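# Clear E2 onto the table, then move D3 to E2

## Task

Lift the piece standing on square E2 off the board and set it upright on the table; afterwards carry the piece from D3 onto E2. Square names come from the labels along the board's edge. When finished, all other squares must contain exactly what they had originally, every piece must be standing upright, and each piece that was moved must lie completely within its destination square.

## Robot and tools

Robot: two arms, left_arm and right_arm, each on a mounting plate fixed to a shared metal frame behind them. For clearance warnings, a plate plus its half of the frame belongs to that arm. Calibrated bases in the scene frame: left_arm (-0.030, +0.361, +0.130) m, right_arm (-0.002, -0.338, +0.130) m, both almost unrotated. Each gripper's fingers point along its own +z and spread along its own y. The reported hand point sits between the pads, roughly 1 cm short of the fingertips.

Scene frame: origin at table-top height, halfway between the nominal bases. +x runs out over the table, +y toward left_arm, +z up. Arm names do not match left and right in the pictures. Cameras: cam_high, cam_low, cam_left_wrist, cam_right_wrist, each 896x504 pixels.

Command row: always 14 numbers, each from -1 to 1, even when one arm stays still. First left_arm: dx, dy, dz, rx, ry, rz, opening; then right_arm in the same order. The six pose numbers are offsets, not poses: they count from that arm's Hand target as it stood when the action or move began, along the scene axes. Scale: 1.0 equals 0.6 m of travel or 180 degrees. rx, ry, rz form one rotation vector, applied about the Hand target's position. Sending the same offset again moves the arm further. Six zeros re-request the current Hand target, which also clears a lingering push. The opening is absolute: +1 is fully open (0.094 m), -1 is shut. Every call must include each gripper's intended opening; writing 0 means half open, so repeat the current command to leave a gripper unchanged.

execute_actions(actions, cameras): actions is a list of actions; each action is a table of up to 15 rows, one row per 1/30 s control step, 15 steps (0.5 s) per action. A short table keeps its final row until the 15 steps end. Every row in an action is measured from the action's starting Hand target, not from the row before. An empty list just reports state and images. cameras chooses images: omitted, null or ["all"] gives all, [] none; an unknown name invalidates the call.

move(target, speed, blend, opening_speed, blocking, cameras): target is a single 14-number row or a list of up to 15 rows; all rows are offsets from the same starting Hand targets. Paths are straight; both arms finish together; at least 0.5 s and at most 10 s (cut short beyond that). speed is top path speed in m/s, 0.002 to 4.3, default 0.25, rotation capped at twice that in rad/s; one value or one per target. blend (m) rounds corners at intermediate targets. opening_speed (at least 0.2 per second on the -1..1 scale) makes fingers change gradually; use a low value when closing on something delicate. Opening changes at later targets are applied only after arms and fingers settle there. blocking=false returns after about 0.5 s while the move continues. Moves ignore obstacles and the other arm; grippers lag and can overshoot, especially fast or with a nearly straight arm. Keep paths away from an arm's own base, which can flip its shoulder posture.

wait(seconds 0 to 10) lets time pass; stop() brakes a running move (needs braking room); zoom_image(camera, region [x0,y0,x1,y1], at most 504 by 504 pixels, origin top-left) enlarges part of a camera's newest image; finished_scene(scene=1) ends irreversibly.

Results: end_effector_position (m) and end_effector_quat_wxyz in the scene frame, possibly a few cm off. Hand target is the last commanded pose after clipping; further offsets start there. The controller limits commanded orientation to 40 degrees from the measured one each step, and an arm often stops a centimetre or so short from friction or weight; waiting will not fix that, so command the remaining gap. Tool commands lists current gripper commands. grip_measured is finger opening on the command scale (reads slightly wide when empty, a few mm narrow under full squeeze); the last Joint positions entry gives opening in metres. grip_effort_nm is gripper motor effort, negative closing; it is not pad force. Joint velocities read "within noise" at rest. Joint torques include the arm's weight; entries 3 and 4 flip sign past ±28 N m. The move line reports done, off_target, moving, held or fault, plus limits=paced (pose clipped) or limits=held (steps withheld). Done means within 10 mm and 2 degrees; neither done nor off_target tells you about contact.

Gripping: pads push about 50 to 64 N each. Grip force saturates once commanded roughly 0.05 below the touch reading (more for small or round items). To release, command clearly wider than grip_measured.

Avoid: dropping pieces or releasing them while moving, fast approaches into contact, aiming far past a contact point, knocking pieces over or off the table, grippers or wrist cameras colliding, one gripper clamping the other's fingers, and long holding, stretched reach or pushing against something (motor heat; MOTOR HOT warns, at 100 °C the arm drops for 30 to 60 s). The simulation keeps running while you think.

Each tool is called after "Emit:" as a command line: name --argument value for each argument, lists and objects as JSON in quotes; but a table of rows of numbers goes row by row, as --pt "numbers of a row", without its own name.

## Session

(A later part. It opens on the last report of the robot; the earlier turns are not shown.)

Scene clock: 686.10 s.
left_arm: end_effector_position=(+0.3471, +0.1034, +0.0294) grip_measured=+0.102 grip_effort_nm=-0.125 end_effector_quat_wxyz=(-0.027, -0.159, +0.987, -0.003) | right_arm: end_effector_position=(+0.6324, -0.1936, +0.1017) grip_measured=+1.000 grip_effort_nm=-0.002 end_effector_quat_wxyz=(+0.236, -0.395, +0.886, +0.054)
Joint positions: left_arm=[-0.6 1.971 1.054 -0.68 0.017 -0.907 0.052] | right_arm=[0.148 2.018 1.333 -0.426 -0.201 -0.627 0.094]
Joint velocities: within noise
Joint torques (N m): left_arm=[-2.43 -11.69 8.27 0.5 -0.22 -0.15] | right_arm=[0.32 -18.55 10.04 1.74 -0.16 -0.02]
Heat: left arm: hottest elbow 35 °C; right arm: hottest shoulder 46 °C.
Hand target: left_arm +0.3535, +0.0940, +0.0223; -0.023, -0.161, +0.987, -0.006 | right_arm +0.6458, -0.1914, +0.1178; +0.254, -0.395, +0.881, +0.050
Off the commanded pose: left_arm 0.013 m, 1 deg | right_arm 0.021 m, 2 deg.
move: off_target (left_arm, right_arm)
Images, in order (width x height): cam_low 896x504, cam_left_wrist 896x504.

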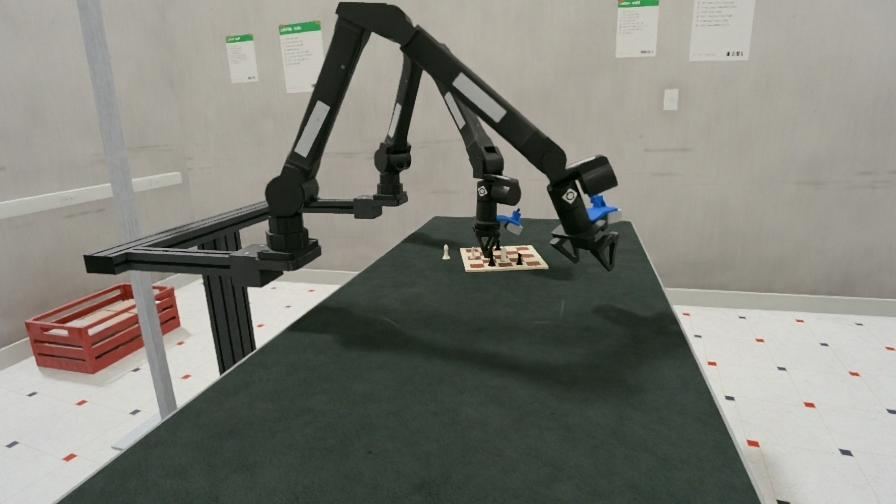

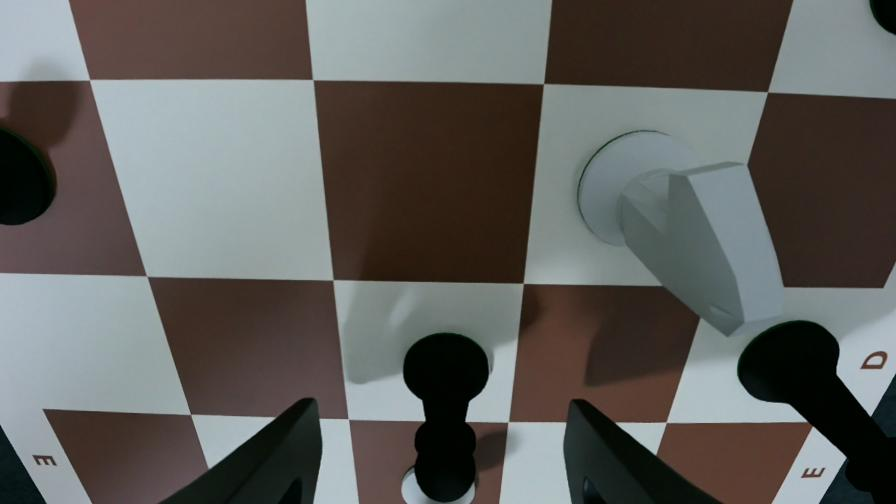

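Emit:
move --pt "0.0185 0.0135 0.0398 0 0 0 0.1 0 0 0 0 0 0 1.0" --pt "0.0185 0.0135 0.0065 0 0 0 0.1 0 0 0 0 0 0 1.0" --speed 0.1 --cameras '["cam_left_wrist", "cam_low"]'

Emit:
zoom_image --camera "cam_low" --region '[464, 225, 514, 270]'

Scene clock: 945.93 s.
left_arm: end_effector_position=(+0.3507, +0.1055, +0.0322) grip_measured=+0.102 grip_effort_nm=-0.115 end_effector_quat_wxyz=(-0.029, -0.162, +0.986, -0.001) | right_arm: end_effector_position=(+0.6324, -0.1936, +0.1017) grip_measured=+1.000 grip_effort_nm=0.002 end_effector_quat_wxyz=(+0.236, -0.395, +0.886, +0.054)
Joint positions: left_arm=[-0.592 1.97 1.065 -0.697 0.017 -0.905 0.052] | right_arm=[0.148 2.018 1.333 -0.426 -0.201 -0.627 0.094]
Joint velocities: within noise
Joint torques (N m): left_arm=[-0.97 -11.81 8.84 0.43 -0.26 0.1] | right_arm=[0.32 -18.55 10.06 1.73 -0.16 -0.02]
Heat: left arm: hottest shoulder 35 °C; right arm: hottest shoulder 46 °C.
Hand target: left_arm +0.3646, +0.1021, +0.0262; -0.023, -0.161, +0.987, -0.006 | right_arm +0.6458, -0.1914, +0.1178; +0.254, -0.395, +0.881, +0.050
Off the commanded pose: left_arm 0.015 m, 1 deg | right_arm 0.021 m, 2 deg.
move: off_target (left_arm, right_arm)
Images, in order (width x height): cam_low 896x504, cam_left_wrist 896x504.

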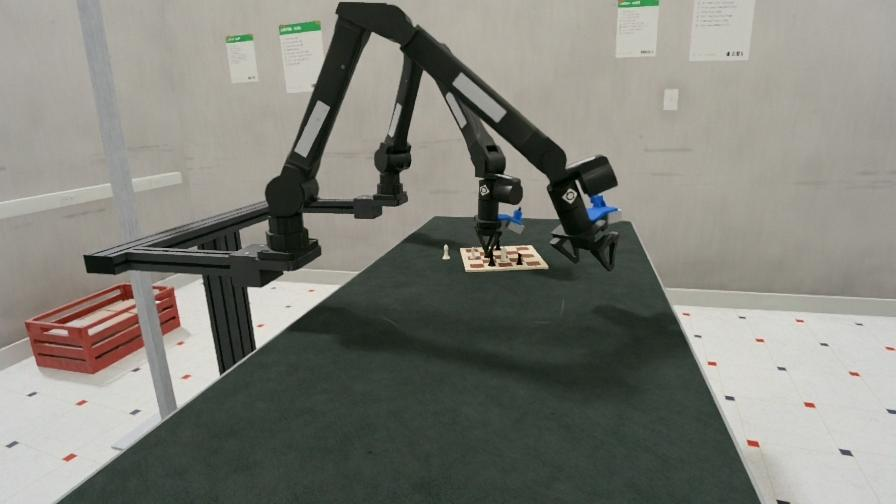

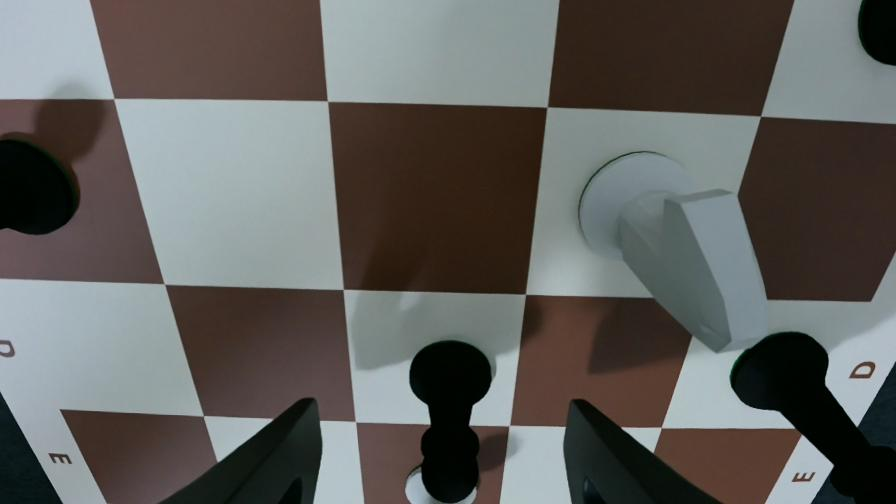

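Scaled by 10.080 from the camera's 896x504 image, which has a finer 1280x720 frame.

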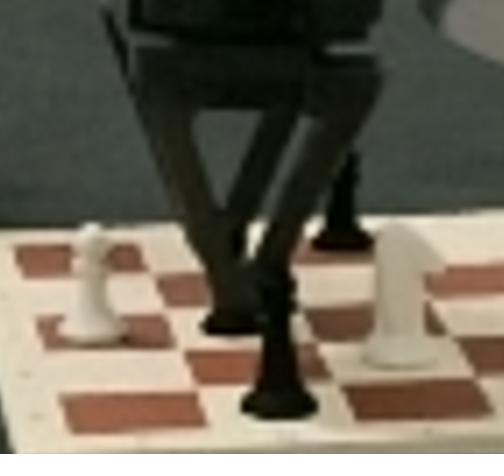

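Emit:
move --pt "0.004 0.0 0.0 0 0 0 0.1 0 0 0 0 0 0 1.0" --pt "0.004 0.0 0.0 0 0 0 -0.9 0 0 0 0 0 0 1.0" --speed 0.1 --opening_speed 0.6 --cameras '["cam_left_wrist", "cam_low"]'

Emit:
zoom_image --camera "cam_left_wrist" --region '[340, 304, 540, 504]'

Scene clock: 963.17 s.
left_arm: end_effector_position=(+0.3531, +0.1049, +0.0331) grip_measured=-0.796 grip_effort_nm=-1.013 end_effector_quat_wxyz=(-0.027, -0.162, +0.986, -0.003) | right_arm: end_effector_position=(+0.6324, -0.1936, +0.1017) grip_measured=+1.000 grip_effort_nm=-0.002 end_effector_quat_wxyz=(+0.236, -0.395, +0.886, +0.054)
Joint positions: left_arm=[-0.59 1.97 1.069 -0.696 0.017 -0.902 0.01] | right_arm=[0.148 2.018 1.333 -0.426 -0.201 -0.627 0.094]
Joint velocities: within noise
Joint torques (N m): left_arm=[-0.97 -11.63 9.09 0.36 -0.26 0.1] | right_arm=[0.32 -18.55 10.06 1.73 -0.16 -0.02]
Heat: left arm: hottest elbow 35 °C; right arm: hottest shoulder 46 °C.
Hand target: left_arm +0.3671, +0.1021, +0.0262; -0.023, -0.161, +0.987, -0.006 | right_arm +0.6458, -0.1914, +0.1178; +0.254, -0.395, +0.881, +0.050
Off the commanded pose: left_arm 0.016 m, 1 deg | right_arm 0.021 m, 2 deg.
move: off_target (left_arm, right_arm); target 2's new opening was sent with left_arm's hand 0.017 m and 1 deg from that target
Images, in order (width x height): cam_low 896x504, cam_left_wrist 896x504.

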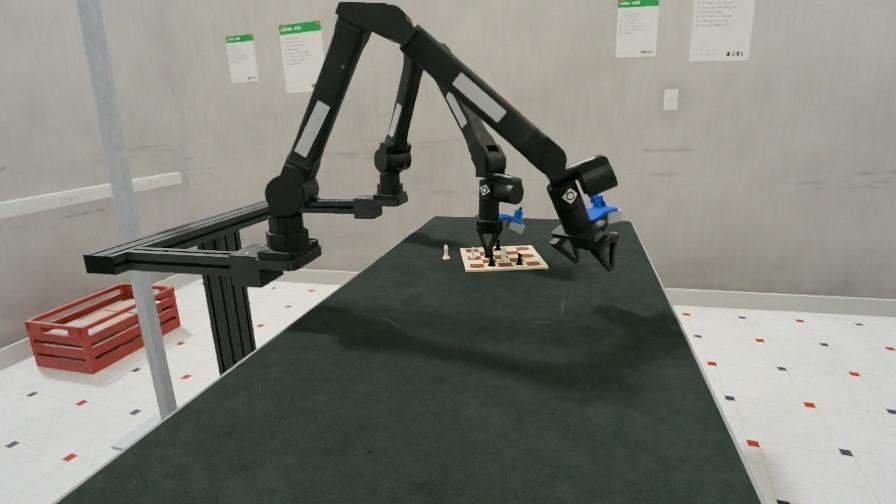

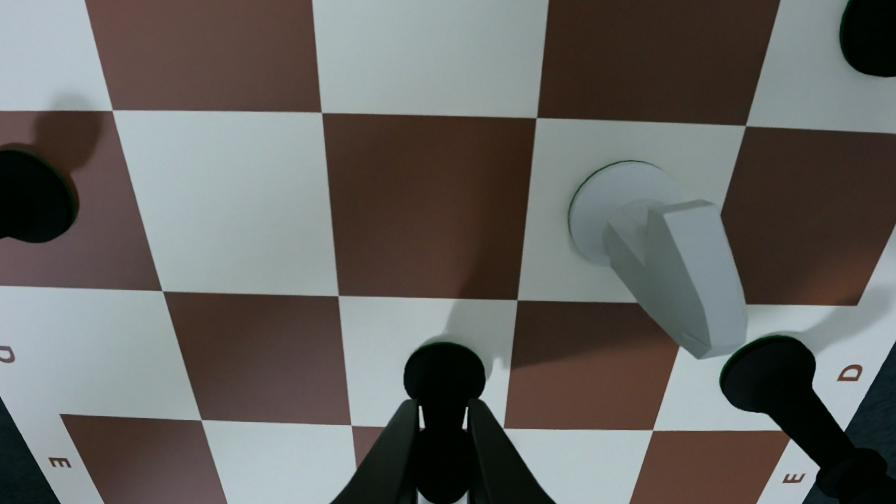

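Scaled by 2.520 from the camera's 896x504 image, which has a finer 1280x720 frame.

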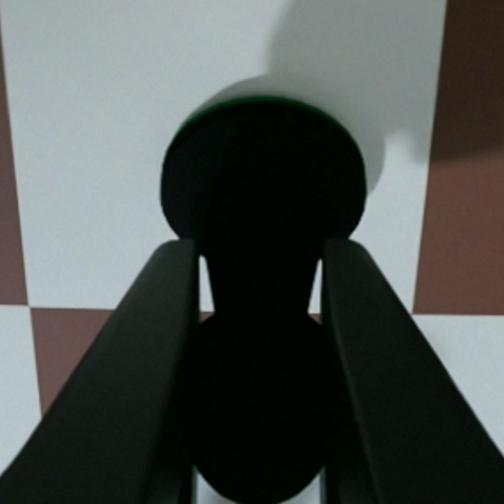

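Emit:
move --pt "-0.012 0.003 0.0833 0 0 0 -0.9 0 0 0 0 0 0 1.0" --pt "-0.1002 0.0515 0.0767 -0.0217 -0.0087 -0.502 -0.9 0 0 0 0 0 0 1.0" --speed '[0.12, 0.35]' --cameras '["cam_left_wrist", "cam_low"]'

Emit:
zoom_image --camera "cam_low" --region '[440, 190, 530, 270]'

Scene clock: 1019.93 s.
left_arm: end_effector_position=(+0.3083, +0.1357, +0.0698) grip_measured=-0.797 grip_effort_nm=-1.038 end_effector_quat_wxyz=(-0.021, +0.579, +0.815, -0.020) | right_arm: end_effector_position=(+0.6324, -0.1936, +0.1017) grip_measured=+1.000 grip_effort_nm=0.007 end_effector_quat_wxyz=(+0.236, -0.395, +0.886, +0.054)
Joint positions: left_arm=[-0.59 1.796 0.914 -0.722 0.014 0.658 0.01] | right_arm=[0.148 2.018 1.333 -0.426 -0.201 -0.627 0.094]
Joint velocities: within noise
Joint torques (N m): left_arm=[-2.2 -12.4 5.57 0.49 0.02 0.11] | right_arm=[0.32 -18.55 10.04 1.72 -0.16 -0.02]
Heat: left arm: hottest elbow 35 °C; right arm: hottest shoulder 47 °C.
Hand target: left_arm +0.3070, +0.1329, +0.0723; -0.013, +0.587, +0.809, -0.020 | right_arm +0.6458, -0.1914, +0.1178; +0.254, -0.395, +0.881, +0.050
Off the commanded pose: left_arm 0.004 m, 1 deg | right_arm 0.021 m, 2 deg.
move: off_target (right_arm)
Images, in order (width x height): cam_low 896x504, cam_left_wrist 896x504.

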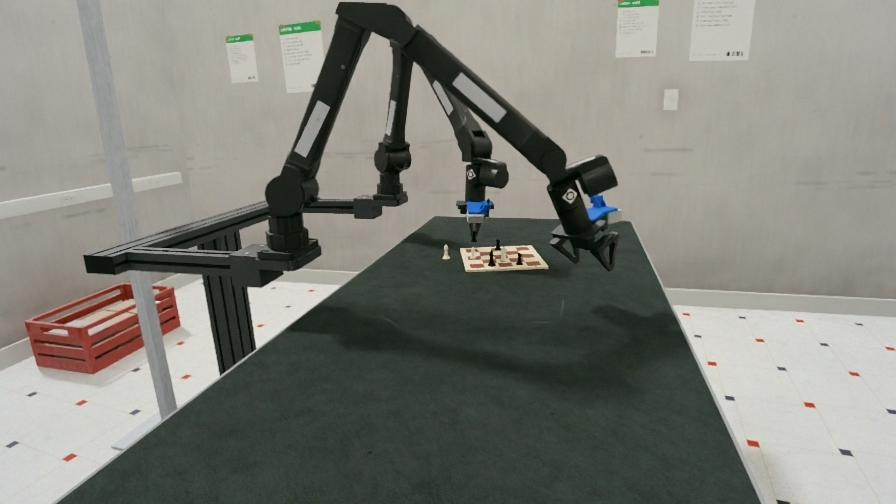

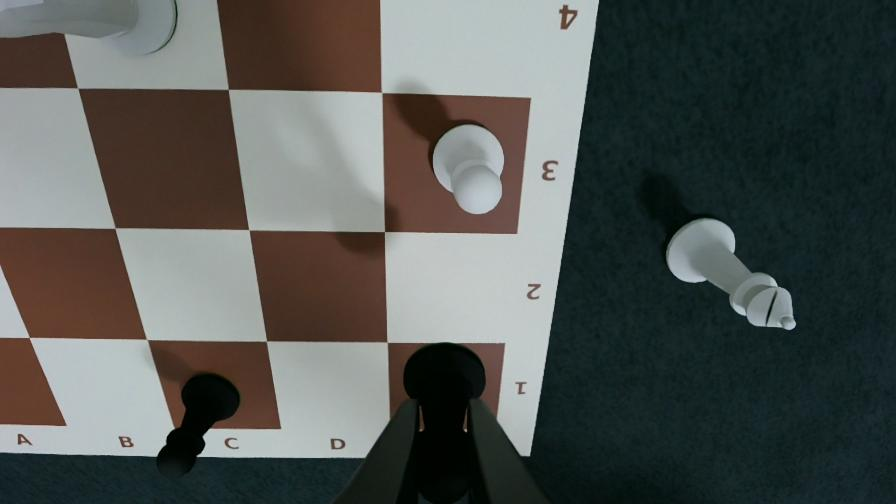

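Scaled by 5.600 from the camera's 896x504 image, which has a finer 1280x720 frame.

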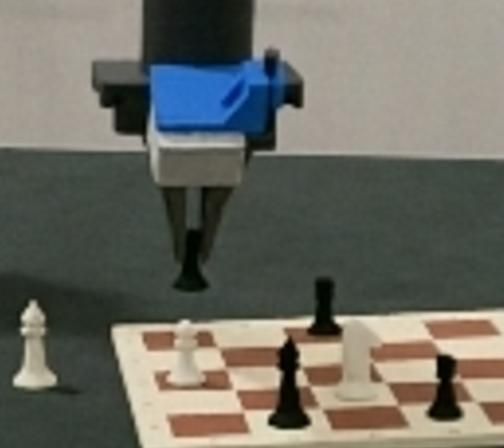

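Emit:
move --target '[0, 0, -0.0605, 0, 0, 0, -0.9, 0, 0, 0, 0, 0, 0, 1.0]' --speed 0.12 --cameras '["cam_left_wrist"]'

Scene clock: 1033.53 s.
left_arm: end_effector_position=(+0.3123, +0.1324, +0.0461) grip_measured=-0.797 grip_effort_nm=-1.043 end_effector_quat_wxyz=(-0.005, +0.580, +0.814, -0.019) | right_arm: end_effector_position=(+0.6324, -0.1936, +0.1017) grip_measured=+1.000 grip_effort_nm=0.007 end_effector_quat_wxyz=(+0.236, -0.395, +0.886, +0.054)
Joint positions: left_arm=[-0.59 1.847 0.899 -0.626 0.014 0.661 0.01] | right_arm=[0.148 2.018 1.333 -0.426 -0.201 -0.627 0.094]
Joint velocities: within noise
Joint torques (N m): left_arm=[-1.96 -10.17 5.41 0.54 0.03 0.11] | right_arm=[0.32 -18.55 10.06 1.73 -0.16 -0.02]
Heat: left arm: hottest shoulder 34 °C; right arm: hottest shoulder 47 °C.
Hand target: left_arm +0.3069, +0.1330, +0.0360; -0.013, +0.587, +0.809, -0.020 | right_arm +0.6458, -0.1914, +0.1178; +0.254, -0.395, +0.881, +0.050
Off the commanded pose: left_arm 0.011 m, 1 deg | right_arm 0.021 m, 2 deg.
move: off_target (left_arm, right_arm)
Images, in order (width x height): cam_left_wrist 896x504.

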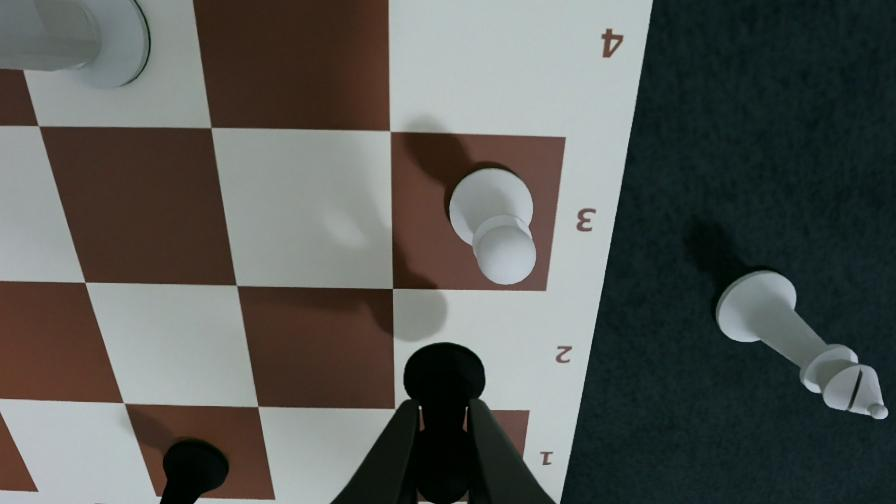

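Emit:
move --target '[-0.0083, 0.0107, 0, 0, 0, 0, -0.9, 0, 0, 0, 0, 0, 0, 1.0]' --speed 0.08 --cameras '["cam_left_wrist"]'

Scene clock: 1052.17 s.
left_arm: end_effector_position=(+0.3045, +0.1373, +0.0417) grip_measured=-0.797 grip_effort_nm=-1.033 end_effector_quat_wxyz=(-0.011, +0.583, +0.812, -0.020) | right_arm: end_effector_position=(+0.6324, -0.1936, +0.1017) grip_measured=+1.000 grip_effort_nm=-0.007 end_effector_quat_wxyz=(+0.236, -0.395, +0.886, +0.054)
Joint positions: left_arm=[-0.59 1.847 0.878 -0.615 0.014 0.667 0.01] | right_arm=[0.148 2.018 1.333 -0.426 -0.201 -0.627 0.094]
Joint velocities: within noise
Joint torques (N m): left_arm=[-1.49 -10.87 5.07 0.58 0.02 0.11] | right_arm=[0.32 -18.55 10.06 1.73 -0.16 -0.02]
Heat: left arm: hottest shoulder 35 °C; right arm: hottest shoulder 47 °C.
Hand target: left_arm +0.3019, +0.1395, +0.0360; -0.013, +0.587, +0.809, -0.020 | right_arm +0.6458, -0.1914, +0.1178; +0.254, -0.395, +0.881, +0.050
Off the commanded pose: left_arm 0.007 m, 1 deg | right_arm 0.021 m, 2 deg.
move: off_target (right_arm)
Images, in order (width x height): cam_left_wrist 896x504.

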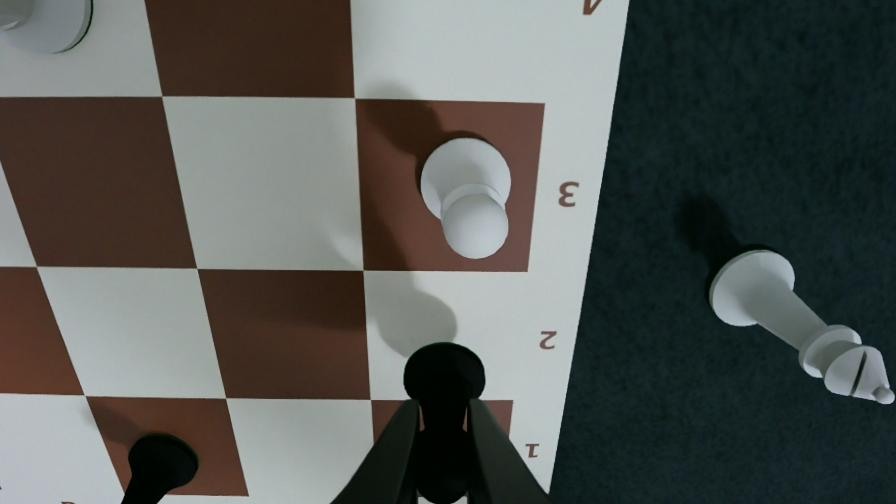

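Emit:
move --target '[0, 0, -0.0142, 0, 0, 0, -0.9, 0, 0, 0, 0, 0, 0, 1.0]' --speed 0.06 --cameras '["cam_left_wrist"]'

Emit:
zoom_image --camera "cam_left_wrist" --region '[340, 250, 560, 450]'

Scene clock: 1062.53 s.
left_arm: end_effector_position=(+0.3090, +0.1344, +0.0414) grip_measured=-0.797 grip_effort_nm=-1.033 end_effector_quat_wxyz=(+0.000, +0.583, +0.812, -0.019) | right_arm: end_effector_position=(+0.6324, -0.1936, +0.1017) grip_measured=+1.000 grip_effort_nm=0.002 end_effector_quat_wxyz=(+0.236, -0.395, +0.886, +0.054)
Joint positions: left_arm=[-0.59 1.847 0.878 -0.593 0.014 0.668 0.01] | right_arm=[0.148 2.018 1.333 -0.426 -0.201 -0.627 0.094]
Joint velocities: within noise
Joint torques (N m): left_arm=[-1.49 -9.47 4.92 0.62 0.03 0.11] | right_arm=[0.32 -18.55 10.06 1.73 -0.16 -0.02]
Heat: left arm: hottest shoulder 35 °C; right arm: hottest shoulder 47 °C.
Hand target: left_arm +0.3020, +0.1394, +0.0275; -0.013, +0.587, +0.809, -0.020 | right_arm +0.6458, -0.1914, +0.1178; +0.254, -0.395, +0.881, +0.050
Off the commanded pose: left_arm 0.016 m, 2 deg | right_arm 0.021 m, 2 deg.
move: off_target (left_arm, right_arm)
Images, in order (width x height): cam_left_wrist 896x504.

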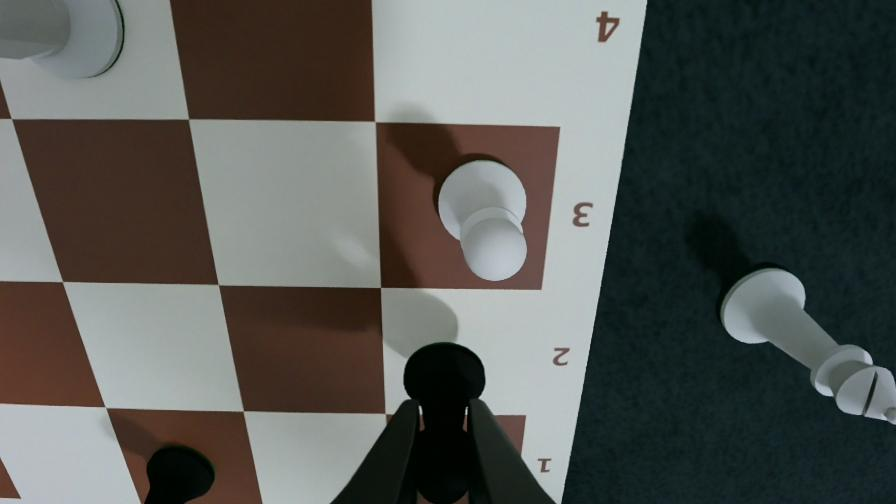

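Scaled by 2.291 from the camera's 896x504 image, which has a finer 1280x720 frame.

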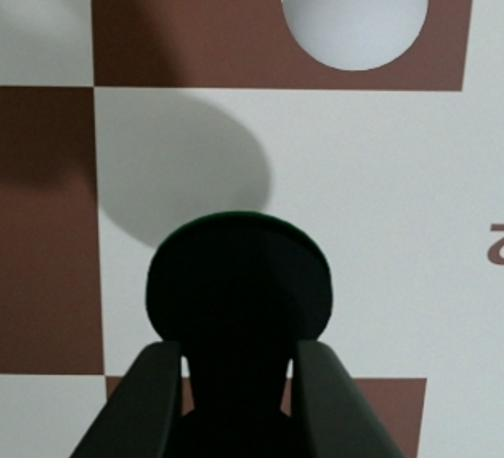

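Emit:
move --pt "0.005 -0.0057 0.0675 0 0 0 -0.9 0 0 0 0 0 0 1.0" --pt "-0.003 -0.0048 0.006 0 0 0 -0.9 0 0 0 0 0 0 1.0" --pt "-0.003 -0.0048 -0.005 0 0 0 -0.9 0 0 0 0 0 0 1.0" --speed '[0.15, 0.1, 0.05]' --cameras '["cam_left_wrist"]'

Emit:
zoom_image --camera "cam_left_wrist" --region '[340, 250, 560, 450]'

Scene clock: 1085.07 s.
left_arm: end_effector_position=(+0.3078, +0.1350, +0.0356) grip_measured=-0.797 grip_effort_nm=-1.033 end_effector_quat_wxyz=(-0.003, +0.583, +0.812, -0.019) | right_arm: end_effector_position=(+0.6324, -0.1936, +0.1017) grip_measured=+1.000 grip_effort_nm=0.002 end_effector_quat_wxyz=(+0.236, -0.395, +0.886, +0.054)
Joint positions: left_arm=[-0.59 1.862 0.878 -0.585 0.014 0.668 0.01] | right_arm=[0.148 2.018 1.333 -0.426 -0.201 -0.627 0.094]
Joint velocities: within noise
Joint torques (N m): left_arm=[-2.08 -10.11 4.82 0.58 0.03 0.02] | right_arm=[0.32 -18.55 10.06 1.74 -0.16 -0.02]
Heat: left arm: hottest shoulder 34 °C; right arm: hottest shoulder 47 °C.
Hand target: left_arm +0.3001, +0.1366, +0.0245; -0.013, +0.587, +0.809, -0.020 | right_arm +0.6458, -0.1914, +0.1178; +0.254, -0.395, +0.881, +0.050
Off the commanded pose: left_arm 0.014 m, 1 deg | right_arm 0.021 m, 2 deg.
move: off_target (left_arm, right_arm)
Images, in order (width x height): cam_left_wrist 896x504.

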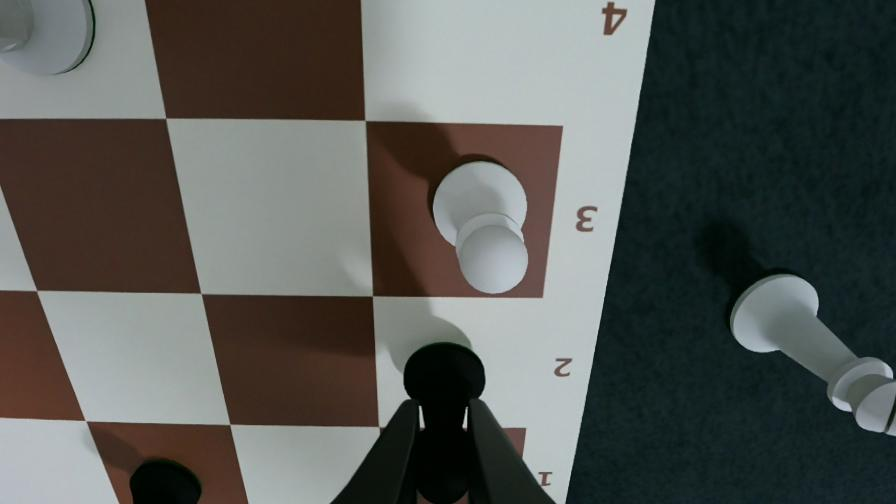

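Scaled by 2.291 from the camera's 896x504 image, which has a finer 1280x720 frame.

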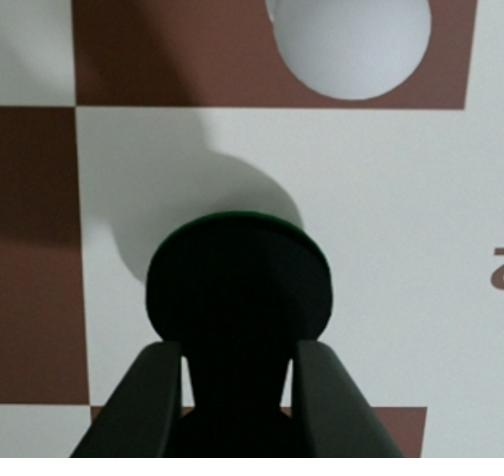

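Emit:
move --target '[-0.0042, 0.0028, -0.009, 0, 0, 0, -0.9, 0, 0, 0, 0, 0, 0, 1.0]' --speed 0.05 --cameras '["cam_left_wrist"]'

Emit:
zoom_image --camera "cam_left_wrist" --region '[340, 250, 560, 450]'

Scene clock: 1101.53 s.
left_arm: end_effector_position=(+0.3061, +0.1360, +0.0324) grip_measured=-0.797 grip_effort_nm=-1.033 end_effector_quat_wxyz=(+0.000, +0.583, +0.812, -0.019) | right_arm: end_effector_position=(+0.6324, -0.1936, +0.1017) grip_measured=+1.000 grip_effort_nm=-0.002 end_effector_quat_wxyz=(+0.236, -0.395, +0.886, +0.054)
Joint positions: left_arm=[-0.59 1.865 0.868 -0.566 0.014 0.668 0.01] | right_arm=[0.148 2.018 1.333 -0.426 -0.201 -0.627 0.094]
Joint velocities: within noise
Joint torques (N m): left_arm=[-2.02 -9.58 4.78 0.61 0.03 0.03] | right_arm=[0.32 -18.55 10.06 1.73 -0.16 -0.02]
Heat: left arm: hottest shoulder 34 °C; right arm: hottest shoulder 47 °C.
Hand target: left_arm +0.2977, +0.1382, +0.0191; -0.013, +0.587, +0.809, -0.020 | right_arm +0.6458, -0.1914, +0.1178; +0.254, -0.395, +0.881, +0.050
Off the commanded pose: left_arm 0.016 m, 2 deg | right_arm 0.021 m, 2 deg.
move: off_target (left_arm, right_arm)
Images, in order (width x height): cam_left_wrist 896x504.

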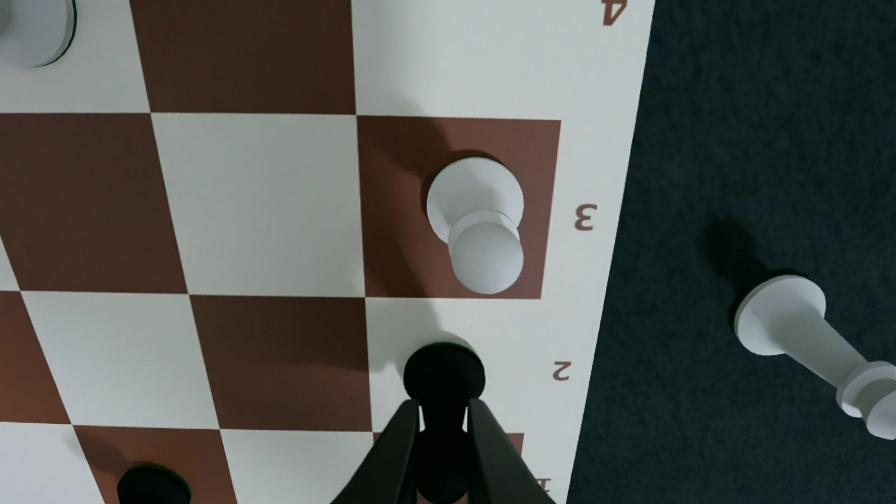

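Scaled by 2.291 from the camera's 896x504 image, which has a finer 1280x720 frame.

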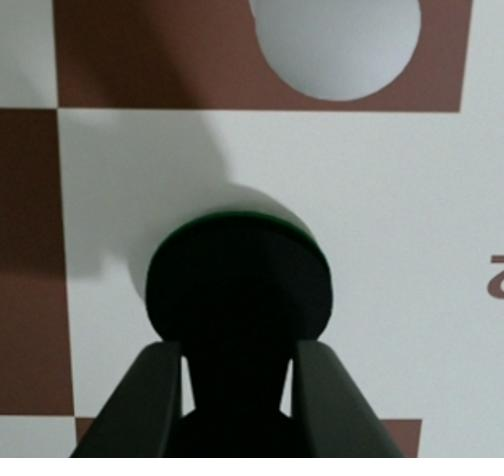

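Emit:
move --target '[-0.0015, 0.001, -0.0055, 0, 0, 0, -0.9, 0, 0, 0, 0, 0, 0, 1.0]' --speed 0.05 --cameras '["cam_left_wrist"]'

Emit:
zoom_image --camera "cam_left_wrist" --region '[340, 250, 560, 450]'

Scene clock: 1113.60 s.
left_arm: end_effector_position=(+0.3070, +0.1354, +0.0314) grip_measured=-0.797 grip_effort_nm=-1.033 end_effector_quat_wxyz=(+0.002, +0.583, +0.812, -0.019) | right_arm: end_effector_position=(+0.6324, -0.1936, +0.1017) grip_measured=+1.000 grip_effort_nm=0.002 end_effector_quat_wxyz=(+0.236, -0.395, +0.886, +0.054)
Joint positions: left_arm=[-0.59 1.868 0.868 -0.56 0.014 0.668 0.01] | right_arm=[0.148 2.018 1.333 -0.426 -0.201 -0.627 0.094]
Joint velocities: within noise
Joint torques (N m): left_arm=[-2.02 -9.35 4.44 0.72 0.03 0.03] | right_arm=[0.38 -18.55 10.07 1.73 -0.16 -0.02]
Heat: left arm: hottest shoulder 34 °C; right arm: hottest shoulder 47 °C.
Hand target: left_arm +0.2967, +0.1388, +0.0158; -0.013, +0.587, +0.809, -0.020 | right_arm +0.6458, -0.1914, +0.1178; +0.254, -0.395, +0.881, +0.050
Off the commanded pose: left_arm 0.019 m, 2 deg | right_arm 0.021 m, 2 deg.
move: off_target (left_arm, right_arm)
Images, in order (width x height): cam_left_wrist 896x504.

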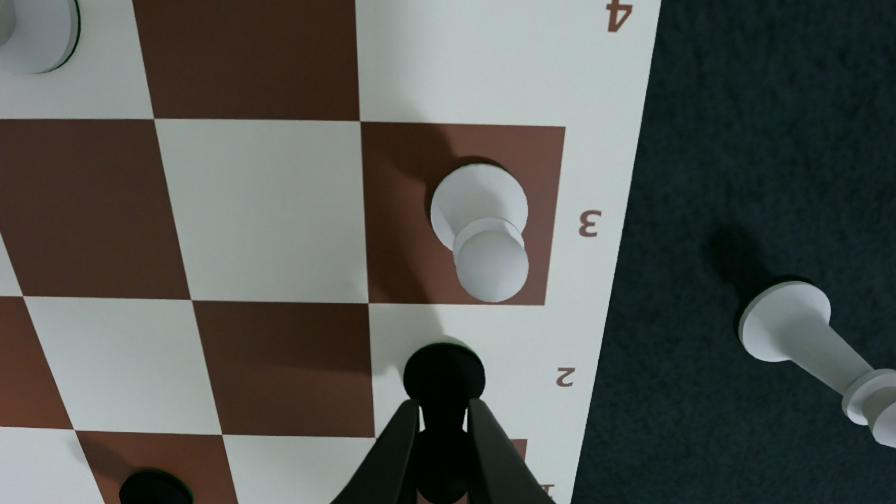

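Scaled by 2.291 from the camera's 896x504 image, which has a finer 1280x720 frame.

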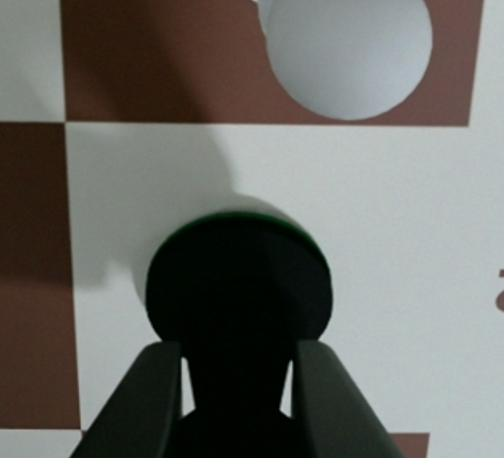

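Emit:
move --pt "0.002 0 0.007 0 0 0 -0.9 0 0 0 0 0 0 1.0" --pt "0.002 0 0.007 0 0 0 0.2 0 0 0 0 0 0 1.0" --pt "0.0105 -0.003 0.055 0 0 0 0.2 0 0 0 0 0 0 1.0" --pt "0.0105 -0.003 0.16 0 0 0 0.2 0 0 0 0 0 0 1.0" --speed '[0.05, 0.05, 0.08, 0.2]' --opening_speed 1.0

Emit:
zoom_image --camera "cam_left_wrist" --region '[200, 100, 648, 352]'

Emit:
zoom_image --camera "cam_low" --region '[430, 220, 560, 290]'

Emit:
zoom_image --camera "cam_high" --region '[425, 270, 525, 340]'

Scene clock: 1150.90 s.
left_arm: end_effector_position=(+0.2968, +0.1442, +0.1088) grip_measured=+0.198 grip_effort_nm=0.110 end_effector_quat_wxyz=(-0.014, +0.583, +0.812, -0.020) | right_arm: end_effector_position=(+0.6324, -0.1936, +0.1017) grip_measured=+1.000 grip_effort_nm=-0.007 end_effector_quat_wxyz=(+0.236, -0.395, +0.886, +0.054)
Joint positions: left_arm=[-0.59 1.675 0.885 -0.801 0.014 0.668 0.056] | right_arm=[0.148 2.018 1.333 -0.426 -0.201 -0.627 0.094]
Joint velocities: within noise
Joint torques (N m): left_arm=[-2.08 -9.76 9.46 -0.54 0.03 0.02] | right_arm=[0.32 -18.55 10.07 1.74 -0.16 -0.02]
Heat: left arm: hottest shoulder 34 °C; right arm: hottest shoulder 47 °C.
Hand target: left_arm +0.3031, +0.1370, +0.1119; -0.012, +0.587, +0.809, -0.020 | right_arm +0.6458, -0.1914, +0.1178; +0.254, -0.395, +0.881, +0.050
Off the commanded pose: left_arm 0.010 m, 1 deg | right_arm 0.021 m, 2 deg.
move: off_target (right_arm); target 2's new opening was sent with left_arm's hand 0.015 m and 2 deg from that target

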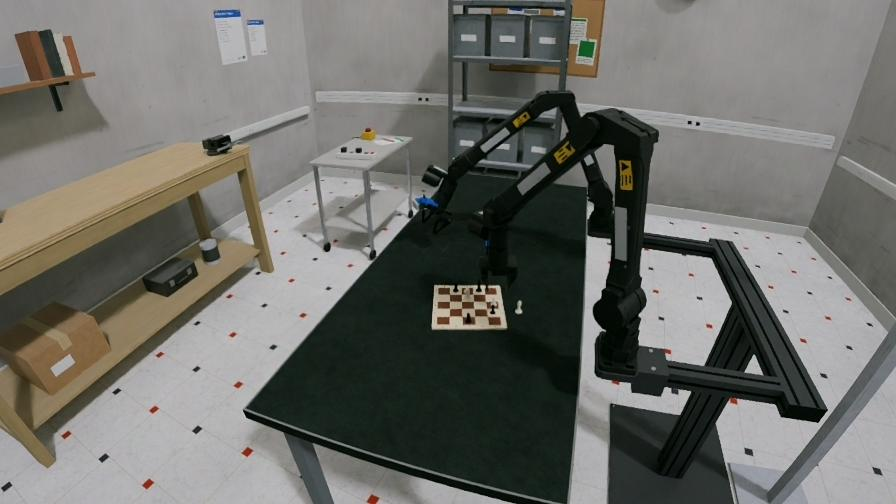

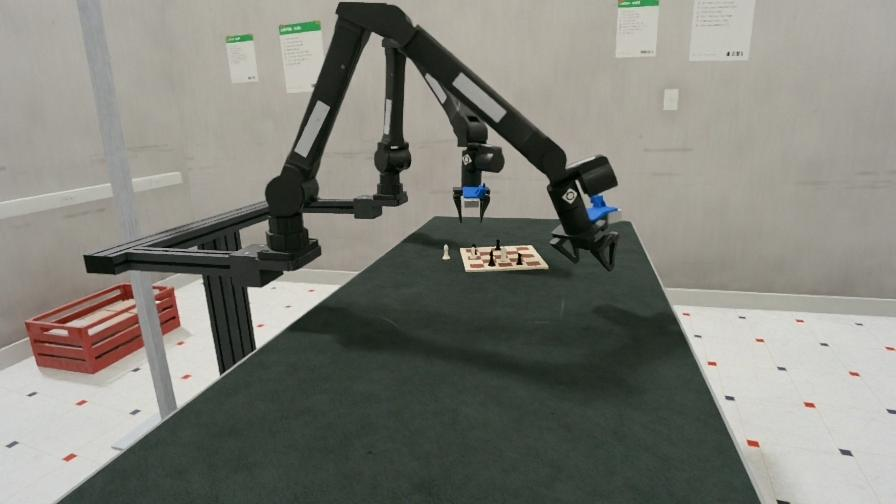

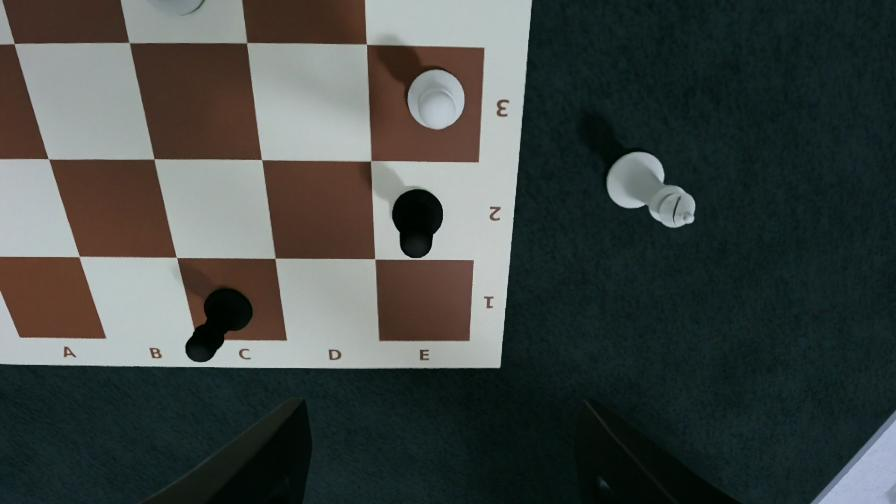

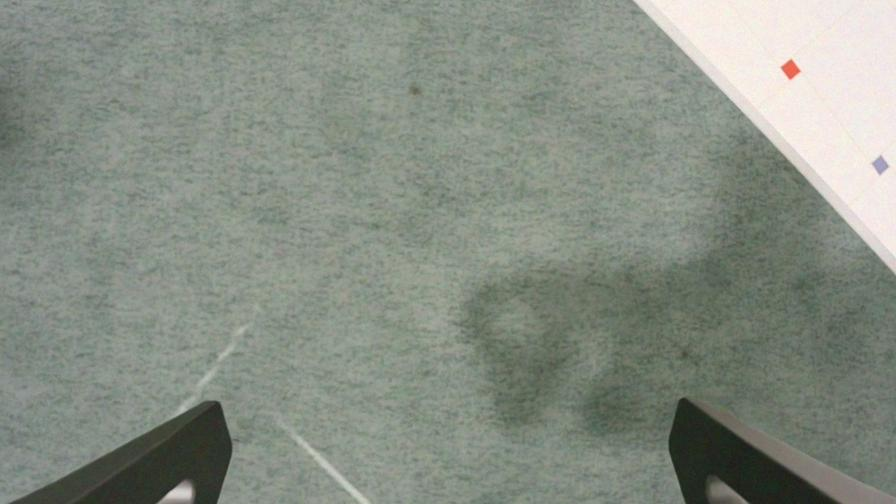

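Scaled by 1.125 from the camera's 896x504 image, which has a finer 1280x720 frame.

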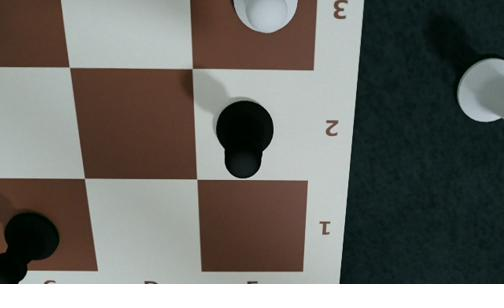

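Scaled by 3.877 from the camera's 896x504 image, which has a finer 1280x720 frame.

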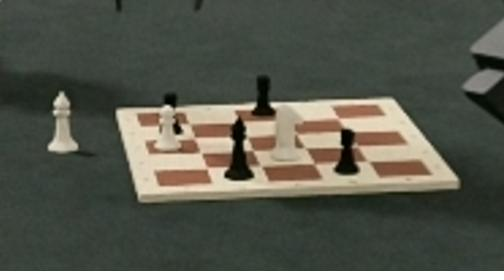

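Scaled by 5.040 from the camera's 896x504 image, which has a finer 1280x720 frame.

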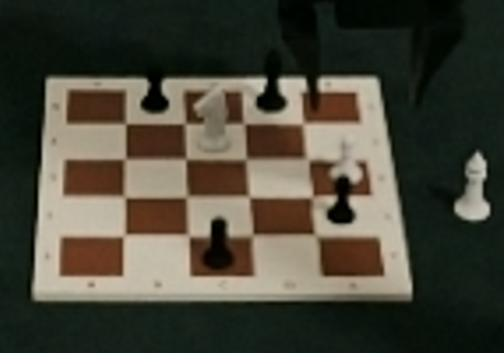

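Emit:
finished_scene

The scene is finished: the task was done.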